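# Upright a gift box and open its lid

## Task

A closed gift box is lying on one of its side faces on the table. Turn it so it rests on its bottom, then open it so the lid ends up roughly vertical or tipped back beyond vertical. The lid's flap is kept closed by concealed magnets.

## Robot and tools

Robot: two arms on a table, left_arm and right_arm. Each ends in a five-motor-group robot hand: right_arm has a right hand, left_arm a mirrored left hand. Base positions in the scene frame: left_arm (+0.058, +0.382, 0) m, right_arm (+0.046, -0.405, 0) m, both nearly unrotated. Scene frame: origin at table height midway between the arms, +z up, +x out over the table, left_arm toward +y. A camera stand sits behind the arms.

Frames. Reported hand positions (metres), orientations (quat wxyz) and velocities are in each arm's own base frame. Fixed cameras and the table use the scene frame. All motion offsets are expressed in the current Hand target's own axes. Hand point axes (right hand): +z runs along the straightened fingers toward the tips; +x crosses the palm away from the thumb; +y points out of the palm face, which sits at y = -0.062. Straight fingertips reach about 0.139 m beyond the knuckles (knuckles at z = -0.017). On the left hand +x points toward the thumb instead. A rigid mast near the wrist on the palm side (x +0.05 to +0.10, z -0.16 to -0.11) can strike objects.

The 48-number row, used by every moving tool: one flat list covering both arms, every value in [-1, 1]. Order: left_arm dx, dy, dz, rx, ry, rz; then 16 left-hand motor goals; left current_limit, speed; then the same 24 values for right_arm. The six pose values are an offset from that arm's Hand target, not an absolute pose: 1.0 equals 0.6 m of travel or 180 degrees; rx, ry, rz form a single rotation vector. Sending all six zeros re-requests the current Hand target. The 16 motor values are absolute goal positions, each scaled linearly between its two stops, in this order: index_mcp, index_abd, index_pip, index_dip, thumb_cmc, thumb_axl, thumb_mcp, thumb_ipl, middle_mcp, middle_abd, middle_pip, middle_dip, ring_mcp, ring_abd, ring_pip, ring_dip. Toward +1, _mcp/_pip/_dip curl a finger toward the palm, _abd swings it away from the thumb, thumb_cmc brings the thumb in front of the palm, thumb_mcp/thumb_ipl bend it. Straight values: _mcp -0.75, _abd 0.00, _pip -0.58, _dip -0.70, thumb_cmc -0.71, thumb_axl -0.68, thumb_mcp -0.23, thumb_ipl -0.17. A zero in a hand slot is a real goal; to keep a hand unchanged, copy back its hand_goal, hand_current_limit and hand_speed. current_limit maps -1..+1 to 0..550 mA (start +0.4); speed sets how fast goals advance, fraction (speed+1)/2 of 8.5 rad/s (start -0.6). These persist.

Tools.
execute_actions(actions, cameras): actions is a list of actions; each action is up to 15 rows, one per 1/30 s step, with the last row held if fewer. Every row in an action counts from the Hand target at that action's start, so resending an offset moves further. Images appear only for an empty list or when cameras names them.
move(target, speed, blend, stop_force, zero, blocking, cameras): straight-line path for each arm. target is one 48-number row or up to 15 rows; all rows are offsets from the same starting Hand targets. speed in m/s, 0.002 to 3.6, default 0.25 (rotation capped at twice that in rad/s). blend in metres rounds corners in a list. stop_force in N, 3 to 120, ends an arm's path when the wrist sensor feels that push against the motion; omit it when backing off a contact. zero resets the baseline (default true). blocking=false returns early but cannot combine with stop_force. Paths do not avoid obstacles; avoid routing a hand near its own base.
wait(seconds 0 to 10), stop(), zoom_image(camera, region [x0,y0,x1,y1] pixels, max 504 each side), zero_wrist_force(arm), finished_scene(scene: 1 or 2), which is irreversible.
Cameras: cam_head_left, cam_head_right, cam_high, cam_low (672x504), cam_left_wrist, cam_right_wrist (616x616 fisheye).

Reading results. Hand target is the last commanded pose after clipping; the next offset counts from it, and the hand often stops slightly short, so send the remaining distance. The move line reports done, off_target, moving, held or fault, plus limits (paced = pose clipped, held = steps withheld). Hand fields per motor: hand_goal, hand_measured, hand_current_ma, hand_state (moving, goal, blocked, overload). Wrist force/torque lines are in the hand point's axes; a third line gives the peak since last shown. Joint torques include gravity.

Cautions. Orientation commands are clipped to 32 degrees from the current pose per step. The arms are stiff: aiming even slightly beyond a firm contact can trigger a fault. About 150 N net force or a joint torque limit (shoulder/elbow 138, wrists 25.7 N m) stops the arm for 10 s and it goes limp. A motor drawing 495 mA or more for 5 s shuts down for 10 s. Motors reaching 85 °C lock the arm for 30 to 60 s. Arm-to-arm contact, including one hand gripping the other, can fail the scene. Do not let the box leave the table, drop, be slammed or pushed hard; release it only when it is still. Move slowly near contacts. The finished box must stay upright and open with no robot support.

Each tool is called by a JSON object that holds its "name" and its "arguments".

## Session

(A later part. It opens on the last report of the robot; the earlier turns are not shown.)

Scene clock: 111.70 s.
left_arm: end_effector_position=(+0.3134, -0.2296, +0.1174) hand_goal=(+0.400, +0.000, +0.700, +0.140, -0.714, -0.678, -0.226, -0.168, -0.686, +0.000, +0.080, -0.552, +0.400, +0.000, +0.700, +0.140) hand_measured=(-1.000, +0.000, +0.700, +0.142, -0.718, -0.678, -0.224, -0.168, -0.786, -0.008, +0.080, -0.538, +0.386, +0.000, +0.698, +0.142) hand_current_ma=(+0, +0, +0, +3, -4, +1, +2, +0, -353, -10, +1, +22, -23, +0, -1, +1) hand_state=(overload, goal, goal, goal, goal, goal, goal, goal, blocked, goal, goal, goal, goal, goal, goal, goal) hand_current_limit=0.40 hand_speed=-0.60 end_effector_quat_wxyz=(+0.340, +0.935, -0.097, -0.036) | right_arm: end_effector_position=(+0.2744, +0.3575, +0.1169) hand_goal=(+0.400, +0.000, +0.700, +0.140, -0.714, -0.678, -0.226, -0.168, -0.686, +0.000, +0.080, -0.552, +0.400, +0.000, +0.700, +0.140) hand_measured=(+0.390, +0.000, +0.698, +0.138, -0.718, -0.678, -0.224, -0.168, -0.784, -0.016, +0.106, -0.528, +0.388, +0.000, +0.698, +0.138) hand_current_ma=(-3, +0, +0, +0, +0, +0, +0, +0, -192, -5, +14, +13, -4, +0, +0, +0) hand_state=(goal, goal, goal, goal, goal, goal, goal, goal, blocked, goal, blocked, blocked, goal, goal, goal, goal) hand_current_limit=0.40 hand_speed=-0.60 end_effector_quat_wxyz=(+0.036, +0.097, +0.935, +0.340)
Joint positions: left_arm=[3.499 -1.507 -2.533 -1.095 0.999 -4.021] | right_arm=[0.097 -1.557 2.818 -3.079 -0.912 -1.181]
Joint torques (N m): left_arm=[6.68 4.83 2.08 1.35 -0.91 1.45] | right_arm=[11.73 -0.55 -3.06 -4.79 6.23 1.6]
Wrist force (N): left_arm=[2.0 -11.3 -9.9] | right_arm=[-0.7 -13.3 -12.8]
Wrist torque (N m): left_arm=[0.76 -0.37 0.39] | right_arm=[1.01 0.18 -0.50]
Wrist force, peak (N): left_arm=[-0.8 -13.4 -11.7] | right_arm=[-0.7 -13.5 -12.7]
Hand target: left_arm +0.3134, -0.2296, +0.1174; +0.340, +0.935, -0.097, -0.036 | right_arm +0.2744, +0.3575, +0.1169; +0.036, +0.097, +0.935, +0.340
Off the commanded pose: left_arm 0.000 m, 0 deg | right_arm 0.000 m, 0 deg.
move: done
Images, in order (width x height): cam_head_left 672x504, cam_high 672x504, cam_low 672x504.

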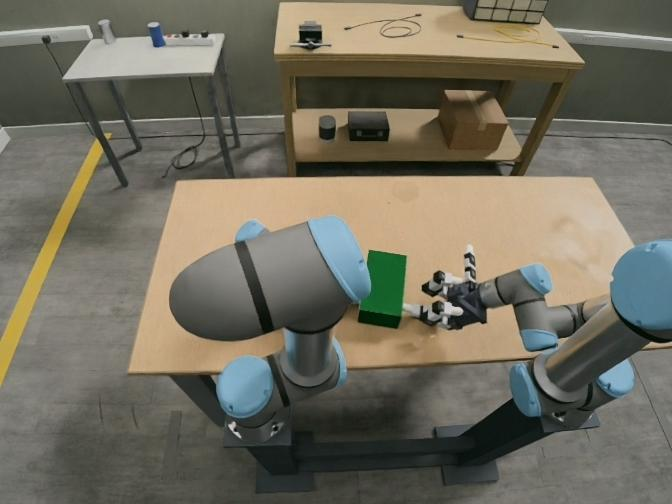

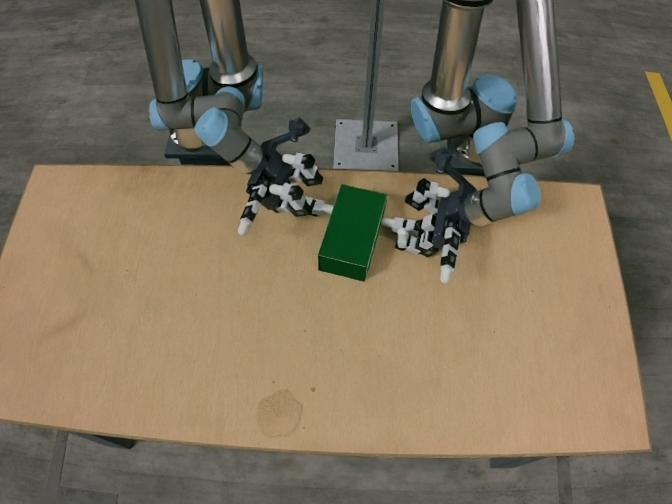

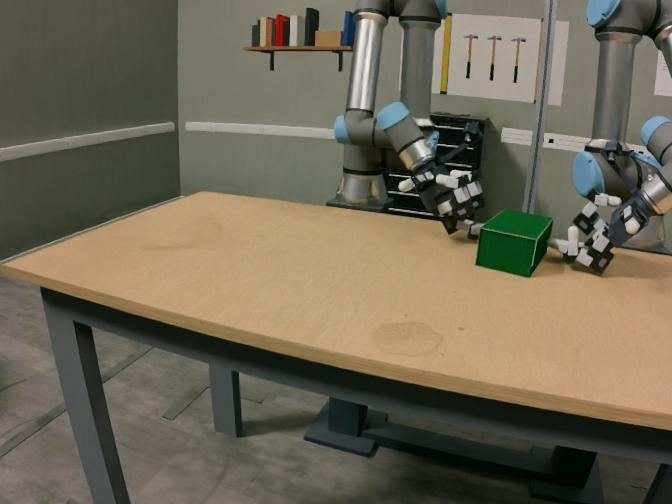

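{"name": "move", "arguments": {"target": [0,-0.064,-0.0535,0,0,0,0.4,0,0.7,0.14,-0.714,-0.678,-0.226,-0.168,-0.685,0,0.08,-0.551,0.4,0,0.7,0.14,0.4,-0.6, 0,-0.0055,-0.0046,0,0,0,0.4,0,0.7,0.14,-0.714,-0.678,-0.226,-0.168,-0.685,0,0.08,-0.551,0.4,0,0.7,0.14,0.4,-0.6], "speed": 0.15, "cameras": ["all"]}}

{"name": "zoom_image", "arguments": {"camera": "cam_low", "region": [460, 190, 580, 290]}}

{"name": "zoom_image", "arguments": {"camera": "cam_high", "region": [300, 170, 420, 290]}}

{"name": "zoom_image", "arguments": {"camera": "cam_left_wrist", "region": [150, 60, 400, 260]}}

Scene clock: 122.10 s.
left_arm: end_effector_position=(+0.3238, -0.1808, +0.1173) hand_goal=(+0.400, +0.000, +0.700, +0.140, -0.714, -0.678, -0.226, -0.168, -0.686, +0.000, +0.080, -0.552, +0.400, +0.000, +0.700, +0.140) hand_measured=(-1.000, +0.000, +0.700, +0.142, -0.718, -0.678, -0.224, -0.168, -0.700, -0.004, +0.074, -0.552, +0.386, +0.000, +0.698, +0.142) hand_current_ma=(+0, +0, +0, +3, -4, +1, +2, +0, -27, -2, -8, +0, -23, +0, -1, +1) hand_state=(overload, goal, goal, goal, goal, goal, goal, goal, goal, goal, goal, goal, goal, goal, goal, goal) hand_current_limit=0.40 hand_speed=-0.60 end_effector_quat_wxyz=(+0.340, +0.935, -0.097, -0.036) | right_arm: end_effector_position=(+0.2735, +0.3533, +0.1169) hand_goal=(+0.400, +0.000, +0.700, +0.140, -0.714, -0.678, -0.226, -0.168, -0.686, +0.000, +0.080, -0.552, +0.400, +0.000, +0.700, +0.140) hand_measured=(+0.390, +0.000, +0.698, +0.138, -0.718, -0.678, -0.224, -0.168, -0.704, -0.002, +0.076, -0.552, +0.388, +0.000, +0.698, +0.138) hand_current_ma=(-3, +0, +0, +0, +0, +0, +0, +0, -8, +0, -1, +0, -4, +0, +0, +0) hand_state=(goal, goal, goal, goal, goal, goal, goal, goal, goal, goal, goal, goal, goal, goal, goal, goal) hand_current_limit=0.40 hand_speed=-0.60 end_effector_quat_wxyz=(+0.036, +0.097, +0.935, +0.340)
Joint positions: left_arm=[3.628 -1.527 -2.49 -1.188 1.056 -3.886] | right_arm=[0.079 -1.576 2.826 -3.055 -0.908 -1.204]
Joint torques (N m): left_arm=[11.27 7.28 23.61 0.44 1.33 1.67] | right_arm=[-9.53 -21.2 -2.22 -1.57 3.67 -1.85]
Wrist force (N): left_arm=[1.3 0.8 0.8] | right_arm=[0.4 0.6 -1.0]
Wrist torque (N m): left_arm=[-0.26 -0.16 0.07] | right_arm=[0.10 -0.03 -0.06]
Wrist force, peak (N): left_arm=[1.9 -11.3 -10.4] | right_arm=[-0.7 -13.9 -12.7]
Hand target: left_arm +0.3238, -0.1807, +0.1173; +0.340, +0.935, -0.097, -0.036 | right_arm +0.2735, +0.3533, +0.1169; +0.036, +0.097, +0.935, +0.340
Off the commanded pose: left_arm 0.000 m, 0 deg | right_arm 0.000 m, 0 deg.
move: done
camera_calibration:
cam_left_wrist: T_world_to_cam=[[-0.66074, 0.587715, -0.46692, 0.353099], [0.560937, 0.799955, 0.213123, -0.117653], [0.498771, -0.121094, -0.858233, 0.0445577], [0, 0, 0, 1]] pos_world=[0.277078, -0.108009, 0.228185]
cam_right_wrist: T_world_to_cam=[[0.852344, 0.355934, 0.383172, -0.363194], [0.275514, -0.928355, 0.249498, 0.171062], [0.444524, -0.107088, -0.889342, 0.143062], [0, 0, 0, 1]] pos_world=[0.198842, 0.3034, 0.223718]

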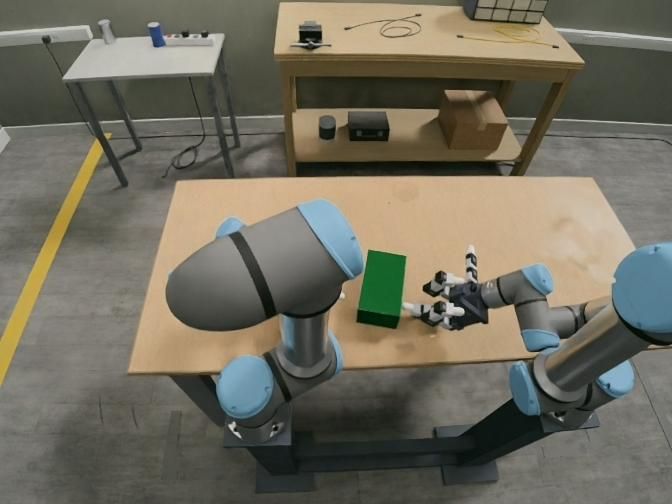

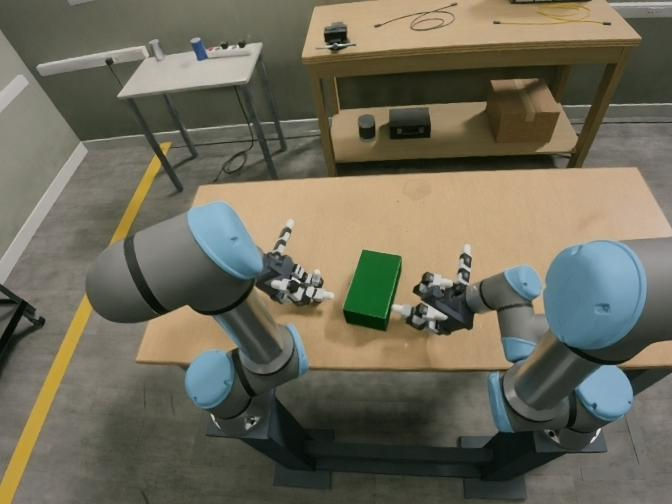

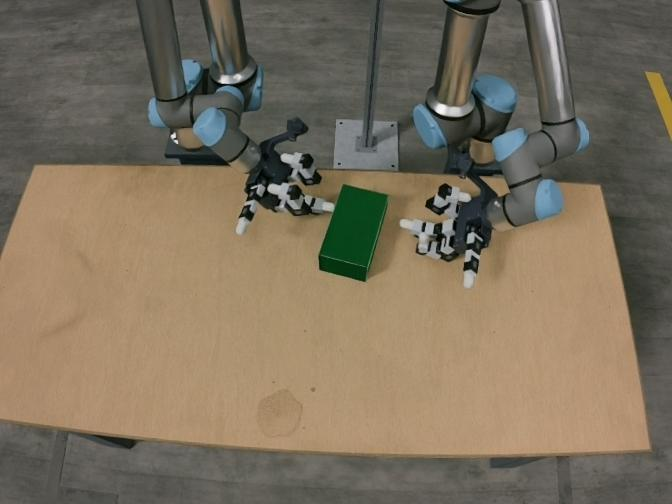

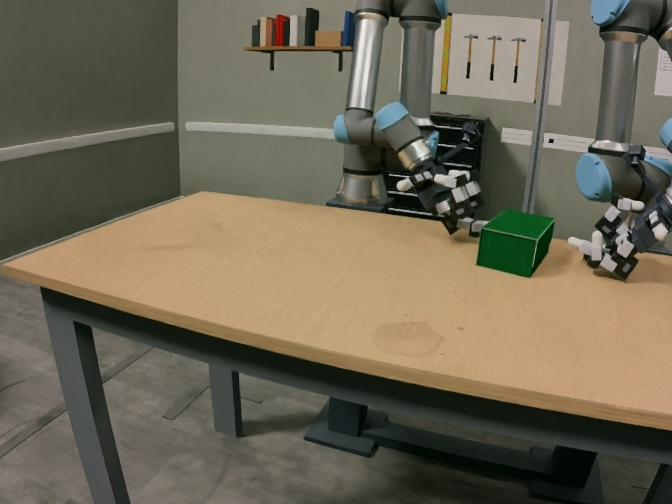

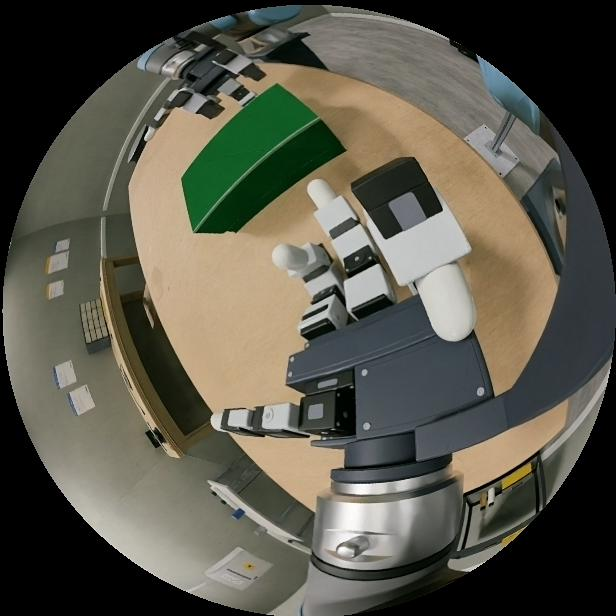

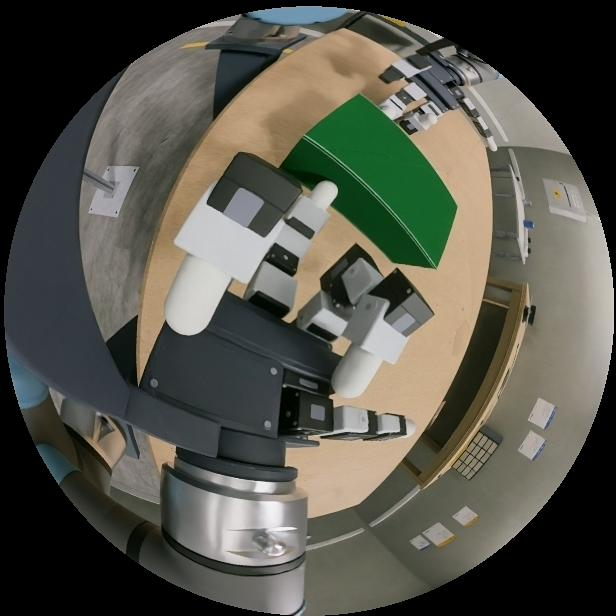

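Scaled by 4.200 from the camera's 672x504 image, which has a finer 960x720 frame.

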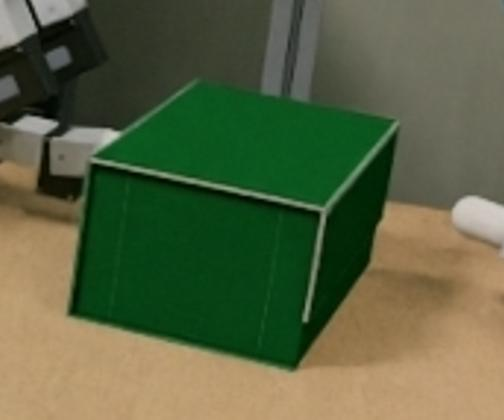

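Scaled by 4.200 from the camera's 672x504 image, which has a finer 960x720 frame.

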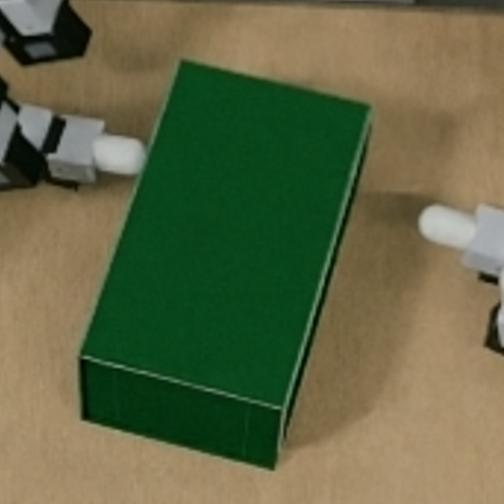

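Scaled by 2.016 from the camera's 616x616 image, which has a finer 880x880 frame.

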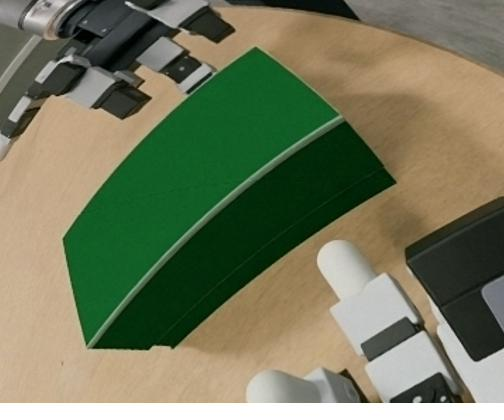

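{"name": "move", "arguments": {"target": [[0,0.0322,-0.0383,0,0,0,0.4,0,0.7,0.14,-0.714,-0.678,-0.226,-0.168,-0.685,0,0.08,-0.551,0.4,0,0.7,0.14,0.4,-0.6, 0,0,0,0,0,0,0.4,0,0.7,0.14,-0.714,-0.678,-0.226,-0.168,-0.685,0,0.08,-0.551,0.4,0,0.7,0.14,0.4,-0.6],[0,0.0322,-0.0383,0,0,0,0.4,0,0.7,0.14,-0.714,-0.678,-0.226,-0.168,-0.753,0,-0.285,-0.695,0.4,0,0.7,0.14,0.4,-0.6, 0,0,0,0,0,0,0.4,0,0.7,0.14,-0.714,-0.678,-0.226,-0.168,-0.685,0,0.08,-0.551,0.4,0,0.7,0.14,0.4,-0.6],[0.0654,0.0927,0.0496,0,0,0,0.4,0,0.7,0.14,-0.714,-0.678,-0.226,-0.168,-0.753,0,-0.285,-0.695,0.4,0,0.7,0.14,0.4,-0.6, 0,0,0,0,0,0,0.4,0,0.7,0.14,-0.714,-0.678,-0.226,-0.168,-0.685,0,0.08,-0.551,0.4,0,0.7,0.14,0.4,-0.6]], "speed": 0.15, "cameras": ["cam_high","cam_low","cam_left_wrist"]}}

{"name": "zoom_image", "arguments": {"camera": "cam_low", "region": [470, 190, 630, 300]}}

{"name": "zoom_image", "arguments": {"camera": "cam_high", "region": [300, 170, 460, 290]}}

Scene clock: 141.93 s.
left_arm: end_effector_position=(+0.3494, -0.2491, +0.1302) hand_goal=(+0.400, +0.000, +0.700, +0.140, -0.714, -0.678, -0.226, -0.168, -0.754, +0.000, -0.286, -0.696, +0.400, +0.000, +0.700, +0.140) hand_measured=(-1.000, +0.000, +0.700, +0.142, -0.718, -0.678, -0.224, -0.168, -0.762, +0.000, -0.272, -0.680, +0.386, +0.000, +0.698, +0.142) hand_current_ma=(+0, +0, +0, +3, -5, +1, +2, +0, -11, +0, +23, +26, -23, +0, -1, +1) hand_state=(overload, goal, goal, goal, goal, goal, goal, goal, goal, goal, goal, goal, goal, goal, goal, goal) hand_current_limit=0.40 hand_speed=-0.60 end_effector_quat_wxyz=(+0.340, +0.935, -0.097, -0.036) | right_arm: end_effector_position=(+0.2735, +0.3533, +0.1169) hand_goal=(+0.400, +0.000, +0.700, +0.140, -0.714, -0.678, -0.226, -0.168, -0.686, +0.000, +0.080, -0.552, +0.400, +0.000, +0.700, +0.140) hand_measured=(+0.390, +0.000, +0.698, +0.138, -0.718, -0.678, -0.224, -0.168, -0.716, +0.012, +0.090, -0.544, +0.388, +0.000, +0.698, +0.138) hand_current_ma=(-3, +0, +0, +0, +0, +0, +0, +0, -21, +3, +3, +2, -4, +0, +0, +0) hand_state=(goal, goal, goal, goal, goal, goal, goal, goal, blocked, goal, goal, goal, goal, goal, goal, goal) hand_current_limit=0.40 hand_speed=-0.60 end_effector_quat_wxyz=(+0.036, +0.097, +0.935, +0.340)
Joint positions: left_arm=[3.409 -1.577 -2.435 -1.067 0.964 -4.121] | right_arm=[0.079 -1.576 2.826 -3.055 -0.908 -1.204]
Joint torques (N m): left_arm=[-17.38 8.06 21.04 2.33 -3.28 -1.26] | right_arm=[-8.37 -22.53 -3.23 -2.65 3.65 -1.65]
Wrist force (N): left_arm=[1.2 -2.4 -8.9] | right_arm=[1.5 -4.7 -5.4]
Wrist torque (N m): left_arm=[0.31 -0.30 0.35] | right_arm=[0.39 0.15 -0.17]
Wrist force, peak (N): left_arm=[1.2 -2.4 -8.9] | right_arm=[1.2 -5.1 -5.4]
Hand target: left_arm +0.3494, -0.2492, +0.1301; +0.340, +0.935, -0.097, -0.036 | right_arm +0.2735, +0.3533, +0.1169; +0.036, +0.097, +0.935, +0.340
Off the commanded pose: left_arm 0.000 m, 0 deg | right_arm 0.000 m, 0 deg.
move: done
camera_calibration:
cam_left_wrist: T_world_to_cam=[[-0.66074, 0.587715, -0.46692, 0.416178], [0.560937, 0.799955, 0.213123, -0.0801253], [0.498771, -0.121094, -0.858233, 0.0345896], [0, 0, 0, 1]] pos_world=[0.302678, -0.176309, 0.241085]
Images, in order (width x height): cam_high 672x504, cam_low 672x504, cam_left_wrist 616x616.

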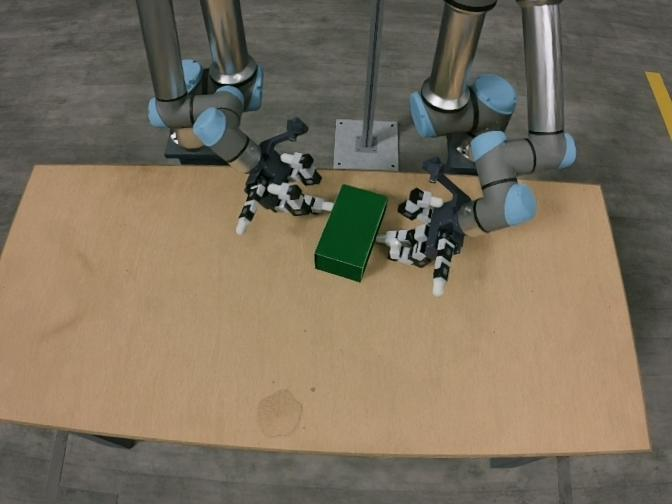

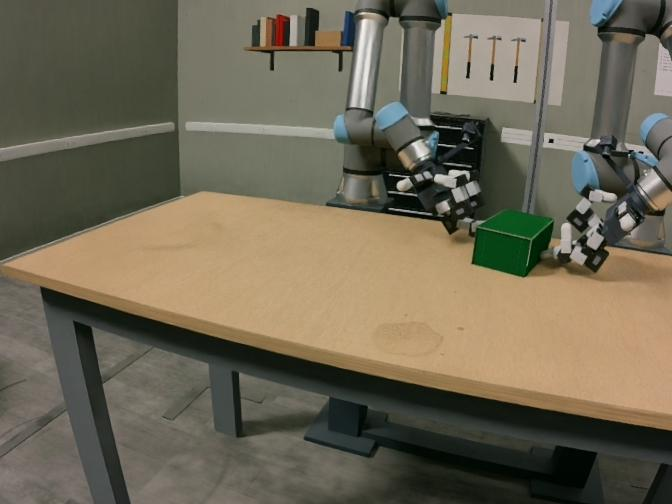

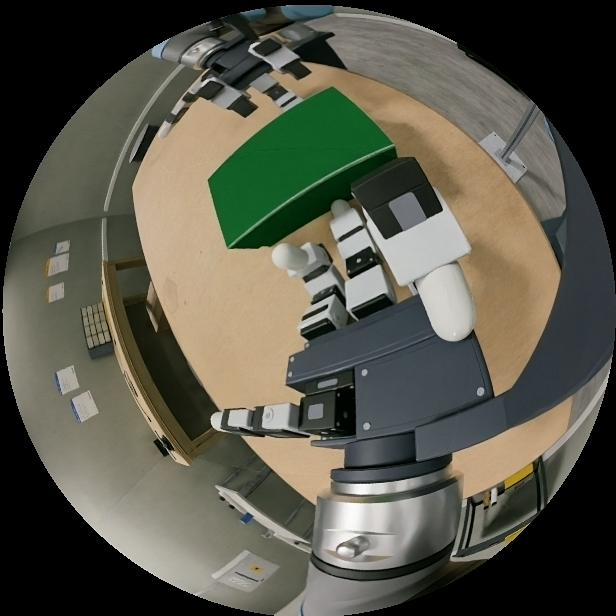

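Scaled by 3.150 from the camera's 672x504 image, which has a finer 960x720 frame.

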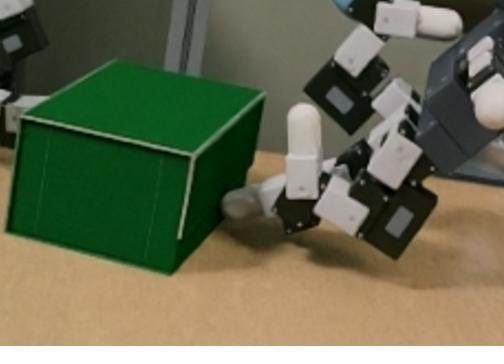

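Scaled by 3.150 from the camera's 672x504 image, which has a finer 960x720 frame.

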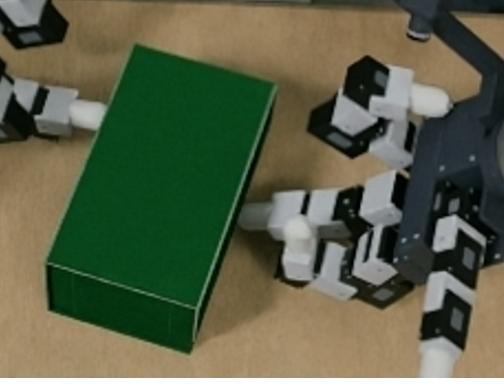

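{"name": "move", "arguments": {"target": [0,0.0322,-0.0383,0,0,0,0.4,0,0.7,0.14,-0.714,-0.678,-0.226,-0.168,-0.753,0,-0.285,-0.695,0.4,0,0.7,0.14,0.4,-0.6, 0,0,0,0,0,0,0.4,0,0.7,0.14,-0.714,-0.678,-0.226,-0.168,-0.685,0,0.08,-0.551,0.4,0,0.7,0.14,0.4,-0.6], "speed": 0.04, "cameras": ["cam_high","cam_low","cam_left_wrist"]}}

{"name": "zoom_image", "arguments": {"camera": "cam_low", "region": [470, 190, 630, 300]}}

Scene clock: 146.53 s.
left_arm: end_effector_position=(+0.3494, -0.2493, +0.1601) hand_goal=(+0.400, +0.000, +0.700, +0.140, -0.714, -0.678, -0.226, -0.168, -0.754, +0.000, -0.286, -0.696, +0.400, +0.000, +0.700, +0.140) hand_measured=(-1.000, +0.000, +0.700, +0.142, -0.718, -0.678, -0.224, -0.168, -0.778, -0.002, -0.298, -0.702, +0.386, +0.000, +0.698, +0.142) hand_current_ma=(+0, +0, +0, +3, -5, +1, +2, +0, -51, -2, -19, -8, -23, +0, -1, +1) hand_state=(overload, goal, goal, goal, goal, goal, goal, goal, blocked, goal, goal, goal, goal, goal, goal, goal) hand_current_limit=0.40 hand_speed=-0.60 end_effector_quat_wxyz=(+0.340, +0.935, -0.097, -0.036) | right_arm: end_effector_position=(+0.2735, +0.3533, +0.1169) hand_goal=(+0.400, +0.000, +0.700, +0.140, -0.714, -0.678, -0.226, -0.168, -0.686, +0.000, +0.080, -0.552, +0.400, +0.000, +0.700, +0.140) hand_measured=(+0.390, +0.000, +0.698, +0.138, -0.718, -0.678, -0.224, -0.168, -0.708, +0.012, +0.082, -0.548, +0.388, +0.000, +0.698, +0.138) hand_current_ma=(-3, +0, +0, +0, +0, +0, +0, +0, -13, +3, +0, +1, -4, +0, +0, +0) hand_state=(goal, goal, goal, goal, goal, goal, goal, goal, blocked, goal, goal, goal, goal, goal, goal, goal) hand_current_limit=0.40 hand_speed=-0.60 end_effector_quat_wxyz=(+0.036, +0.097, +0.935, +0.340)
Joint positions: left_arm=[3.408 -1.5 -2.397 -1.181 0.964 -4.122] | right_arm=[0.079 -1.576 2.826 -3.055 -0.908 -1.204]
Joint torques (N m): left_arm=[9.64 21.84 25.32 0.46 0.88 1.4] | right_arm=[0.89 -20.63 -5.17 -4.01 3.75 -0.71]
Wrist force (N): left_arm=[1.1 -0.5 0.5] | right_arm=[0.4 -0.1 -1.5]
Wrist torque (N m): left_arm=[-0.21 -0.12 0.25] | right_arm=[0.12 0.06 -0.11]
Wrist force, peak (N): left_arm=[1.5 -2.6 -8.9] | right_arm=[1.6 -5.6 -5.3]
Hand target: left_arm +0.3495, -0.2493, +0.1602; +0.340, +0.935, -0.097, -0.036 | right_arm +0.2735, +0.3533, +0.1169; +0.036, +0.097, +0.935, +0.340
Off the commanded pose: left_arm 0.000 m, 0 deg | right_arm 0.000 m, 0 deg.
move: done
camera_calibration:
cam_left_wrist: T_world_to_cam=[[-0.660674, 0.58776, -0.466957, 0.430321], [0.561021, 0.799907, 0.213085, -0.0864173], [0.498765, -0.121193, -0.858223, 0.060158], [0, 0, 0, 1]] pos_world=[0.302779, -0.176509, 0.270985]
Images, in order (width x height): cam_high 672x504, cam_low 672x504, cam_left_wrist 616x616.

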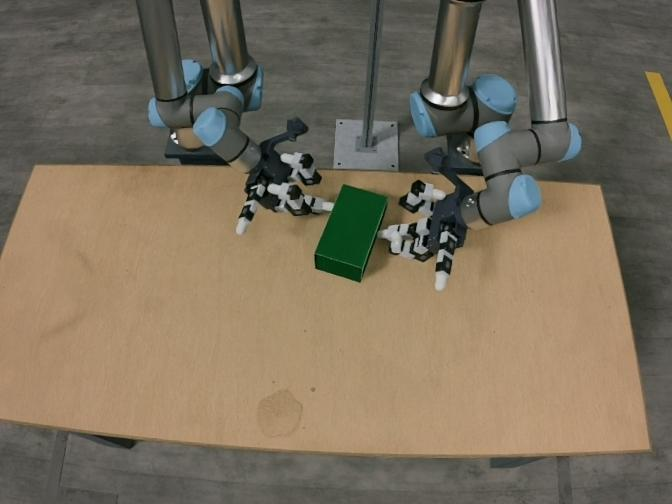

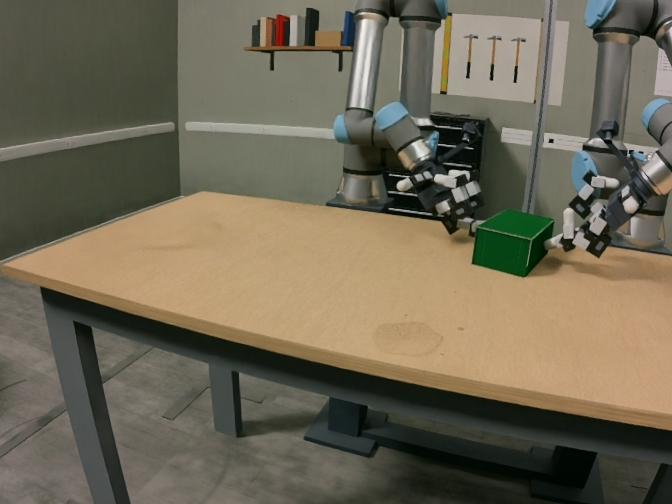

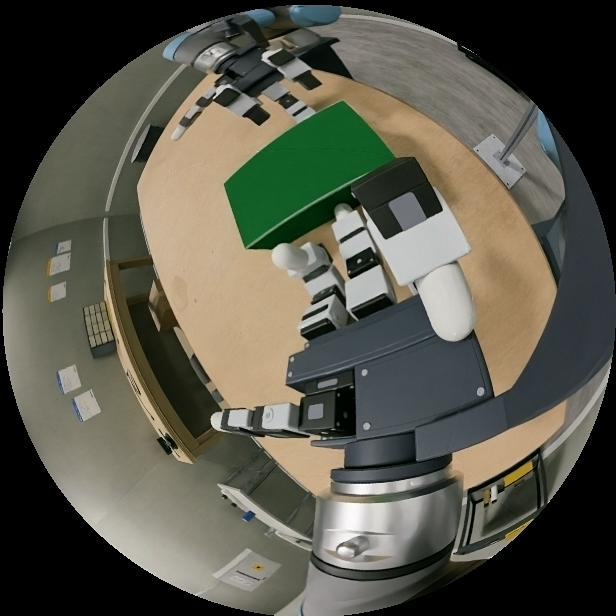

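Scaled by 3.150 from the camera's 672x504 image, which has a finer 960x720 frame.

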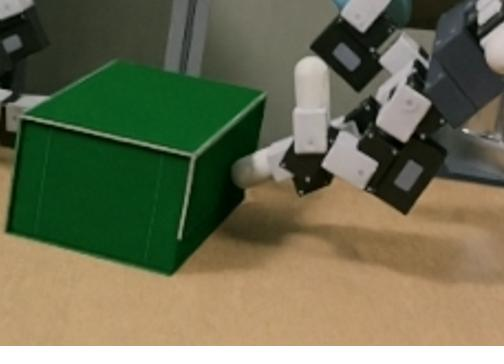

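{"name": "move", "arguments": {"target": [[0,-0.0255,-0.0215,0,0,0,0.4,0,0.7,0.14,-0.714,-0.678,-0.226,-0.168,-0.753,0,-0.285,-0.695,0.4,0,0.7,0.14,0.4,-0.6, 0,0.0032,0.0027,0,0,0,0.4,0,0.7,0.14,-0.714,-0.678,-0.226,-0.168,-0.685,0,0.08,-0.551,0.4,0,0.7,0.14,0.4,-0.6],[0,-0.0577,0.0168,0,0,0,0.4,0,0.7,0.14,-0.714,-0.678,-0.226,-0.168,-0.753,0,-0.285,-0.695,0.4,0,0.7,0.14,0.4,-0.6, 0,0.0032,0.0027,0,0,0,0.4,0,0.7,0.14,-0.714,-0.678,-0.226,-0.168,-0.685,0,0.08,-0.551,0.4,0,0.7,0.14,0.4,-0.6],[0,-0.0245,0.0448,0,0,0,0.4,0,0.7,0.14,-0.714,-0.678,-0.226,-0.168,-0.753,0,-0.285,-0.695,0.4,0,0.7,0.14,0.4,-0.6, 0,0.0064,0.0054,0,0,0,0.4,0,0.7,0.14,-0.714,-0.678,-0.226,-0.168,-0.685,0,0.08,-0.551,0.4,0,0.7,0.14,0.4,-0.6]], "speed": 0.08, "cameras": ["cam_low"]}}

{"name": "zoom_image", "arguments": {"camera": "cam_low", "region": [470, 190, 630, 300]}}

{"name": "move", "arguments": {"target": [0,0.0215,-0.0255,0,0,0,0.4,0,0.7,0.14,-0.714,-0.678,-0.226,-0.168,-0.753,0,-0.285,-0.695,0.4,0,0.7,0.14,0.4,-0.6, 0,0,0,0,0,0,0.4,0,0.7,0.14,-0.714,-0.678,-0.226,-0.168,-0.685,0,0.08,-0.551,0.4,0,0.7,0.14,0.4,-0.6], "speed": 0.04, "cameras": ["cam_low"]}}

{"name": "zoom_image", "arguments": {"camera": "cam_low", "region": [470, 190, 630, 300]}}

Scene clock: 160.13 s.
left_arm: end_effector_position=(+0.3482, -0.2551, +0.1301) hand_goal=(+0.400, +0.000, +0.700, +0.140, -0.714, -0.678, -0.226, -0.168, -0.754, +0.000, -0.286, -0.696, +0.400, +0.000, +0.700, +0.140) hand_measured=(-1.000, +0.000, +0.700, +0.142, -0.718, -0.678, -0.224, -0.168, -0.792, -0.038, -0.272, -0.674, +0.386, +0.000, +0.698, +0.142) hand_current_ma=(+0, +0, +0, +3, -5, +1, +2, +0, -96, -73, +24, +44, -23, +0, -1, +1) hand_state=(overload, goal, goal, goal, goal, goal, goal, goal, blocked, blocked, goal, blocked, goal, goal, goal, goal) hand_current_limit=0.40 hand_speed=-0.60 end_effector_quat_wxyz=(+0.340, +0.935, -0.097, -0.036) | right_arm: end_effector_position=(+0.2746, +0.3582, +0.1168) hand_goal=(+0.400, +0.000, +0.700, +0.140, -0.714, -0.678, -0.226, -0.168, -0.686, +0.000, +0.080, -0.552, +0.400, +0.000, +0.700, +0.140) hand_measured=(+0.390, +0.000, +0.698, +0.138, -0.718, -0.678, -0.224, -0.168, -0.682, +0.036, +0.142, -0.516, +0.388, +0.000, +0.698, +0.138) hand_current_ma=(-3, +0, +0, +0, +0, +0, +0, +0, +0, +22, +76, +28, -4, +0, +0, +0) hand_state=(goal, goal, goal, goal, goal, goal, goal, goal, goal, blocked, blocked, blocked, goal, goal, goal, goal) hand_current_limit=0.40 hand_speed=-0.60 end_effector_quat_wxyz=(+0.036, +0.097, +0.935, +0.340)
Joint positions: left_arm=[3.393 -1.578 -2.439 -1.053 0.959 -4.139] | right_arm=[0.1 -1.553 2.816 -3.084 -0.913 -1.177]
Joint torques (N m): left_arm=[-20.21 6.29 0.3 1.5 -3.54 -0.93] | right_arm=[9.55 -0.16 -19.96 -4.87 -0.83 1.78]
Wrist force (N): left_arm=[3.1 -5.0 -15.2] | right_arm=[2.8 -6.6 -9.4]
Wrist torque (N m): left_arm=[0.90 -0.23 0.50] | right_arm=[0.41 0.44 -0.38]
Wrist force, peak (N): left_arm=[2.9 -5.6 -16.9] | right_arm=[3.1 -8.3 -10.6]
Hand target: left_arm +0.3482, -0.2551, +0.1301; +0.340, +0.935, -0.097, -0.036 | right_arm +0.2746, +0.3582, +0.1168; +0.036, +0.097, +0.935, +0.340
Off the commanded pose: left_arm 0.000 m, 0 deg | right_arm 0.000 m, 0 deg.
move: done
Images, in order (width x height): cam_low 672x504.

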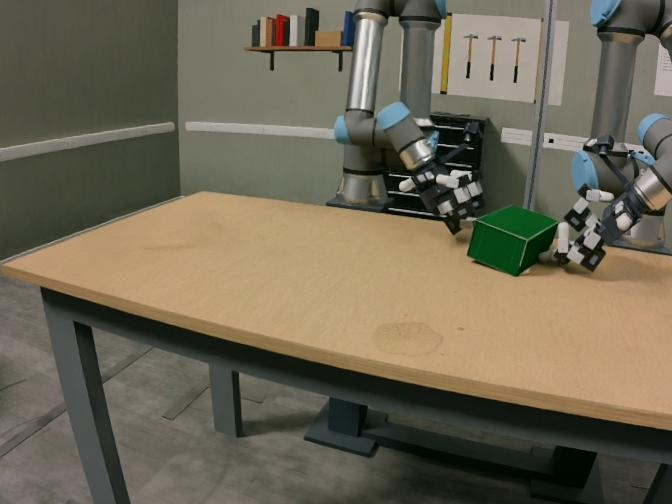

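Scaled by 3.150 from the camera's 672x504 image, which has a finer 960x720 frame.

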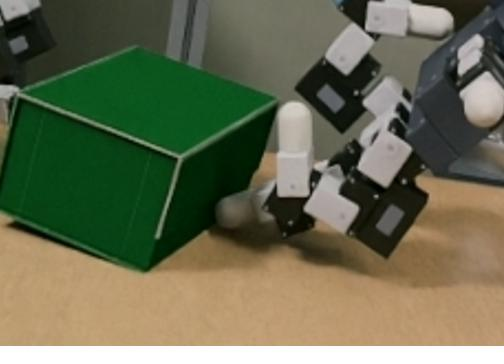

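Scene clock: 161.13 s.
left_arm: end_effector_position=(+0.3482, -0.2553, +0.1501) hand_goal=(+0.400, +0.000, +0.700, +0.140, -0.714, -0.678, -0.226, -0.168, -0.754, +0.000, -0.286, -0.696, +0.400, +0.000, +0.700, +0.140) hand_measured=(-1.000, +0.000, +0.700, +0.142, -0.718, -0.678, -0.224, -0.168, -0.816, -0.036, -0.322, -0.720, +0.386, +0.000, +0.698, +0.142) hand_current_ma=(+0, +0, +0, +3, -5, +1, +2, +0, -188, -68, -84, -48, -23, +0, -1, +1) hand_state=(overload, goal, goal, goal, goal, goal, goal, goal, blocked, blocked, blocked, blocked, goal, goal, goal, goal) hand_current_limit=0.40 hand_speed=-0.60 end_effector_quat_wxyz=(+0.340, +0.935, -0.097, -0.036) | right_arm: end_effector_position=(+0.2746, +0.3582, +0.1168) hand_goal=(+0.400, +0.000, +0.700, +0.140, -0.714, -0.678, -0.226, -0.168, -0.686, +0.000, +0.080, -0.552, +0.400, +0.000, +0.700, +0.140) hand_measured=(+0.390, +0.000, +0.698, +0.138, -0.718, -0.678, -0.224, -0.168, -0.708, +0.030, +0.084, -0.544, +0.388, +0.000, +0.698, +0.138) hand_current_ma=(-3, +0, +0, +0, +0, +0, +0, +0, -13, +16, +0, +1, -4, +0, +0, +0) hand_state=(goal, goal, goal, goal, goal, goal, goal, goal, blocked, blocked, goal, goal, goal, goal, goal, goal) hand_current_limit=0.40 hand_speed=-0.60 end_effector_quat_wxyz=(+0.036, +0.097, +0.935, +0.340)
Joint positions: left_arm=[3.393 -1.525 -2.414 -1.13 0.958 -4.14] | right_arm=[0.1 -1.553 2.816 -3.084 -0.913 -1.177]
Joint torques (N m): left_arm=[9.79 24.4 24.76 0.18 0.54 1.63] | right_arm=[7.1 -2.38 -16.24 -4.11 -0.82 1.59]
Wrist force (N): left_arm=[2.3 -2.8 0.3] | right_arm=[0.7 -1.6 -3.0]
Wrist torque (N m): left_arm=[-0.04 -0.01 0.40] | right_arm=[0.30 0.23 -0.28]
Wrist force, peak (N): left_arm=[2.9 -5.2 -14.9] | right_arm=[3.1 -6.9 -9.2]
Hand target: left_arm +0.3482, -0.2552, +0.1501; +0.340, +0.935, -0.097, -0.036 | right_arm +0.2746, +0.3582, +0.1168; +0.036, +0.097, +0.935, +0.340
Off the commanded pose: left_arm 0.000 m, 0 deg | right_arm 0.000 m, 0 deg.
move: done
Images, in order (width x height): cam_low 672x504.

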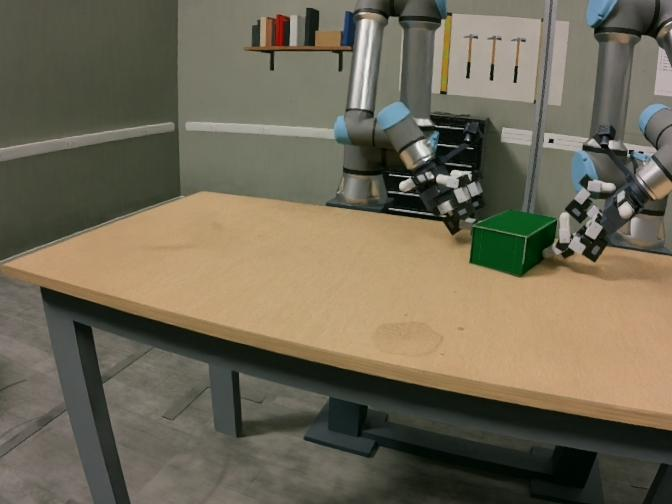

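Scaled by 3.150 from the camera's 672x504 image, which has a finer 960x720 frame.

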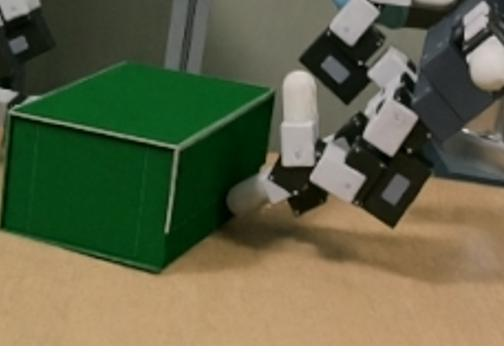

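{"name": "move", "arguments": {"target": [[0,-0.0319,-0.0268,0,0,0,0.4,0,0.7,0.14,-0.714,-0.678,-0.226,-0.168,-0.753,0,-0.285,-0.695,0.4,0,0.7,0.14,0.6,-0.6, 0,-0.0255,-0.0215,0,0,0,0.4,0,0.7,0.14,-0.714,-0.678,-0.226,-0.168,-0.685,0,0.08,-0.551,0.4,0,0.7,0.14,0.6,-0.6],[0,-0.0512,-0.0038,0,0,0,0.4,0,0.7,0.14,-0.714,-0.678,-0.226,-0.168,-0.753,0,-0.285,-0.695,0.4,0,0.7,0.14,0.6,-0.6, -0.108,-0.0041,-0.047,0,0,0,0.4,0,0.7,0.14,-0.714,-0.678,-0.226,-0.168,-0.685,0,0.08,-0.551,0.4,0,0.7,0.14,0.6,-0.6]], "speed": 0.12, "cameras": ["cam_high","cam_low"]}}

{"name": "zoom_image", "arguments": {"camera": "cam_low", "region": [470, 190, 630, 300]}}

{"name": "zoom_image", "arguments": {"camera": "cam_high", "region": [270, 160, 450, 300]}}

Scene clock: 189.30 s.
left_arm: end_effector_position=(+0.3503, -0.2450, +0.1502) hand_goal=(+0.400, +0.000, +0.700, +0.140, -0.714, -0.678, -0.226, -0.168, -0.754, +0.000, -0.286, -0.696, +0.400, +0.000, +0.700, +0.140) hand_measured=(-1.000, +0.000, +0.700, +0.142, -0.718, -0.678, -0.224, -0.168, -0.770, -0.004, -0.294, -0.702, +0.386, +0.000, +0.698, +0.142) hand_current_ma=(+0, +0, +0, +3, -5, +1, +2, +0, -30, -3, -11, -6, -23, +0, -1, +1) hand_state=(overload, goal, goal, goal, goal, goal, goal, goal, goal, goal, goal, goal, goal, goal, goal, goal) hand_current_limit=0.60 hand_speed=-0.60 end_effector_quat_wxyz=(+0.340, +0.935, -0.097, -0.036) | right_arm: end_effector_position=(+0.2744, +0.3576, +0.1167) hand_goal=(+0.400, +0.000, +0.700, +0.140, -0.714, -0.678, -0.226, -0.168, -0.686, +0.000, +0.080, -0.552, +0.400, +0.000, +0.700, +0.140) hand_measured=(+0.390, +0.000, +0.698, +0.138, -0.718, -0.678, -0.224, -0.168, -0.706, +0.008, +0.080, -0.550, +0.388, +0.000, +0.698, +0.138) hand_current_ma=(-3, +0, +0, +0, +0, +0, +0, +0, -10, +2, +0, +0, -4, +0, +0, +0) hand_state=(goal, goal, goal, goal, goal, goal, goal, goal, goal, goal, goal, goal, goal, goal, goal, goal) hand_current_limit=0.60 hand_speed=-0.60 end_effector_quat_wxyz=(+0.036, +0.097, +0.935, +0.339)
Joint positions: left_arm=[3.42 -1.525 -2.408 -1.153 0.968 -4.109] | right_arm=[0.098 -1.556 2.818 -3.08 -0.913 -1.18]
Joint torques (N m): left_arm=[11.63 9.42 24.31 0.55 1.17 1.46] | right_arm=[9.48 -0.39 -17.77 -4.61 -1.37 2]
Wrist force (N): left_arm=[1.0 0.3 0.5] | right_arm=[0.2 -0.2 -1.3]
Wrist torque (N m): left_arm=[-0.36 -0.13 0.06] | right_arm=[0.07 0.07 -0.21]
Wrist force, peak (N): left_arm=[2.2 -2.9 0.1] | right_arm=[1.0 -2.1 -3.2]
Hand target: left_arm +0.3503, -0.2450, +0.1502; +0.340, +0.935, -0.097, -0.036 (not the last commanded pose) | right_arm +0.2744, +0.3576, +0.1167; +0.036, +0.097, +0.935, +0.339 (not the last commanded pose)
Off the commanded pose: left_arm 0.023 m, 0 deg | right_arm 0.071 m, 0 deg.
move: held (right_arm; a check stopped the path), off_target (left_arm; braked when a check withheld steps of right_arm); path passed 0 of 2 targets; limits=held
pose unreachable (right arm): on one or more control steps of this call, first in action 0 (counted from 0), this arm could not follow its commanded pose, so it was not sent that pose on those steps. It may still have moved: this result reports where it is.
cause: moving toward the commanded pose would bring two parts of the arm too close to each other (joints 3 (elbow) and 4 (wrist 1) lie between them).
Images, in order (width x height): cam_high 672x504, cam_low 672x504.

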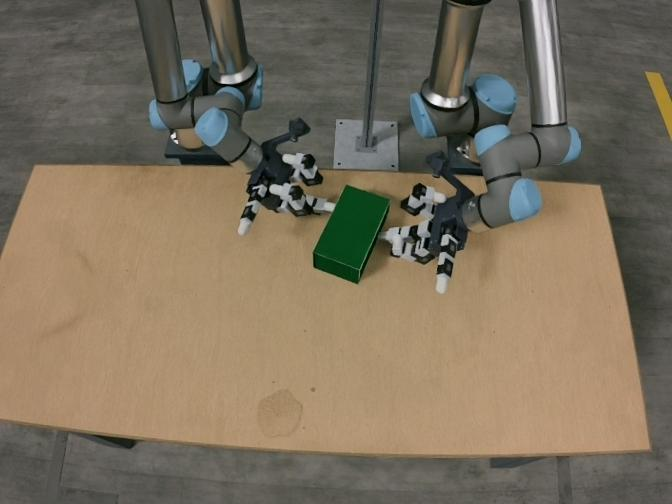

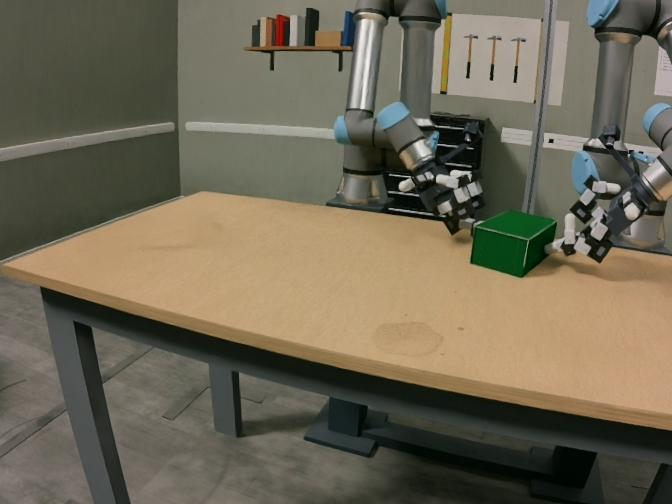

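Scaled by 3.150 from the camera's 672x504 image, which has a finer 960x720 frame.

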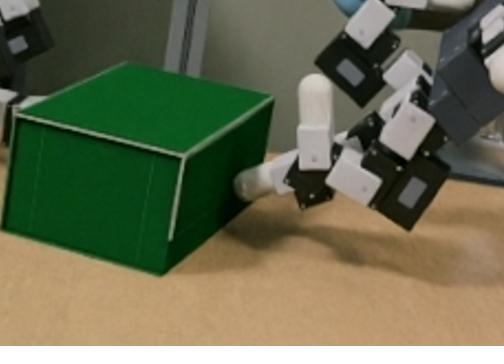

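Scaled by 2.800 from the camera's 672x504 image, which has a finer 960x720 frame.

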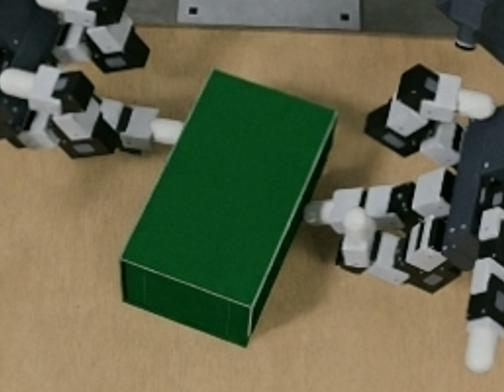

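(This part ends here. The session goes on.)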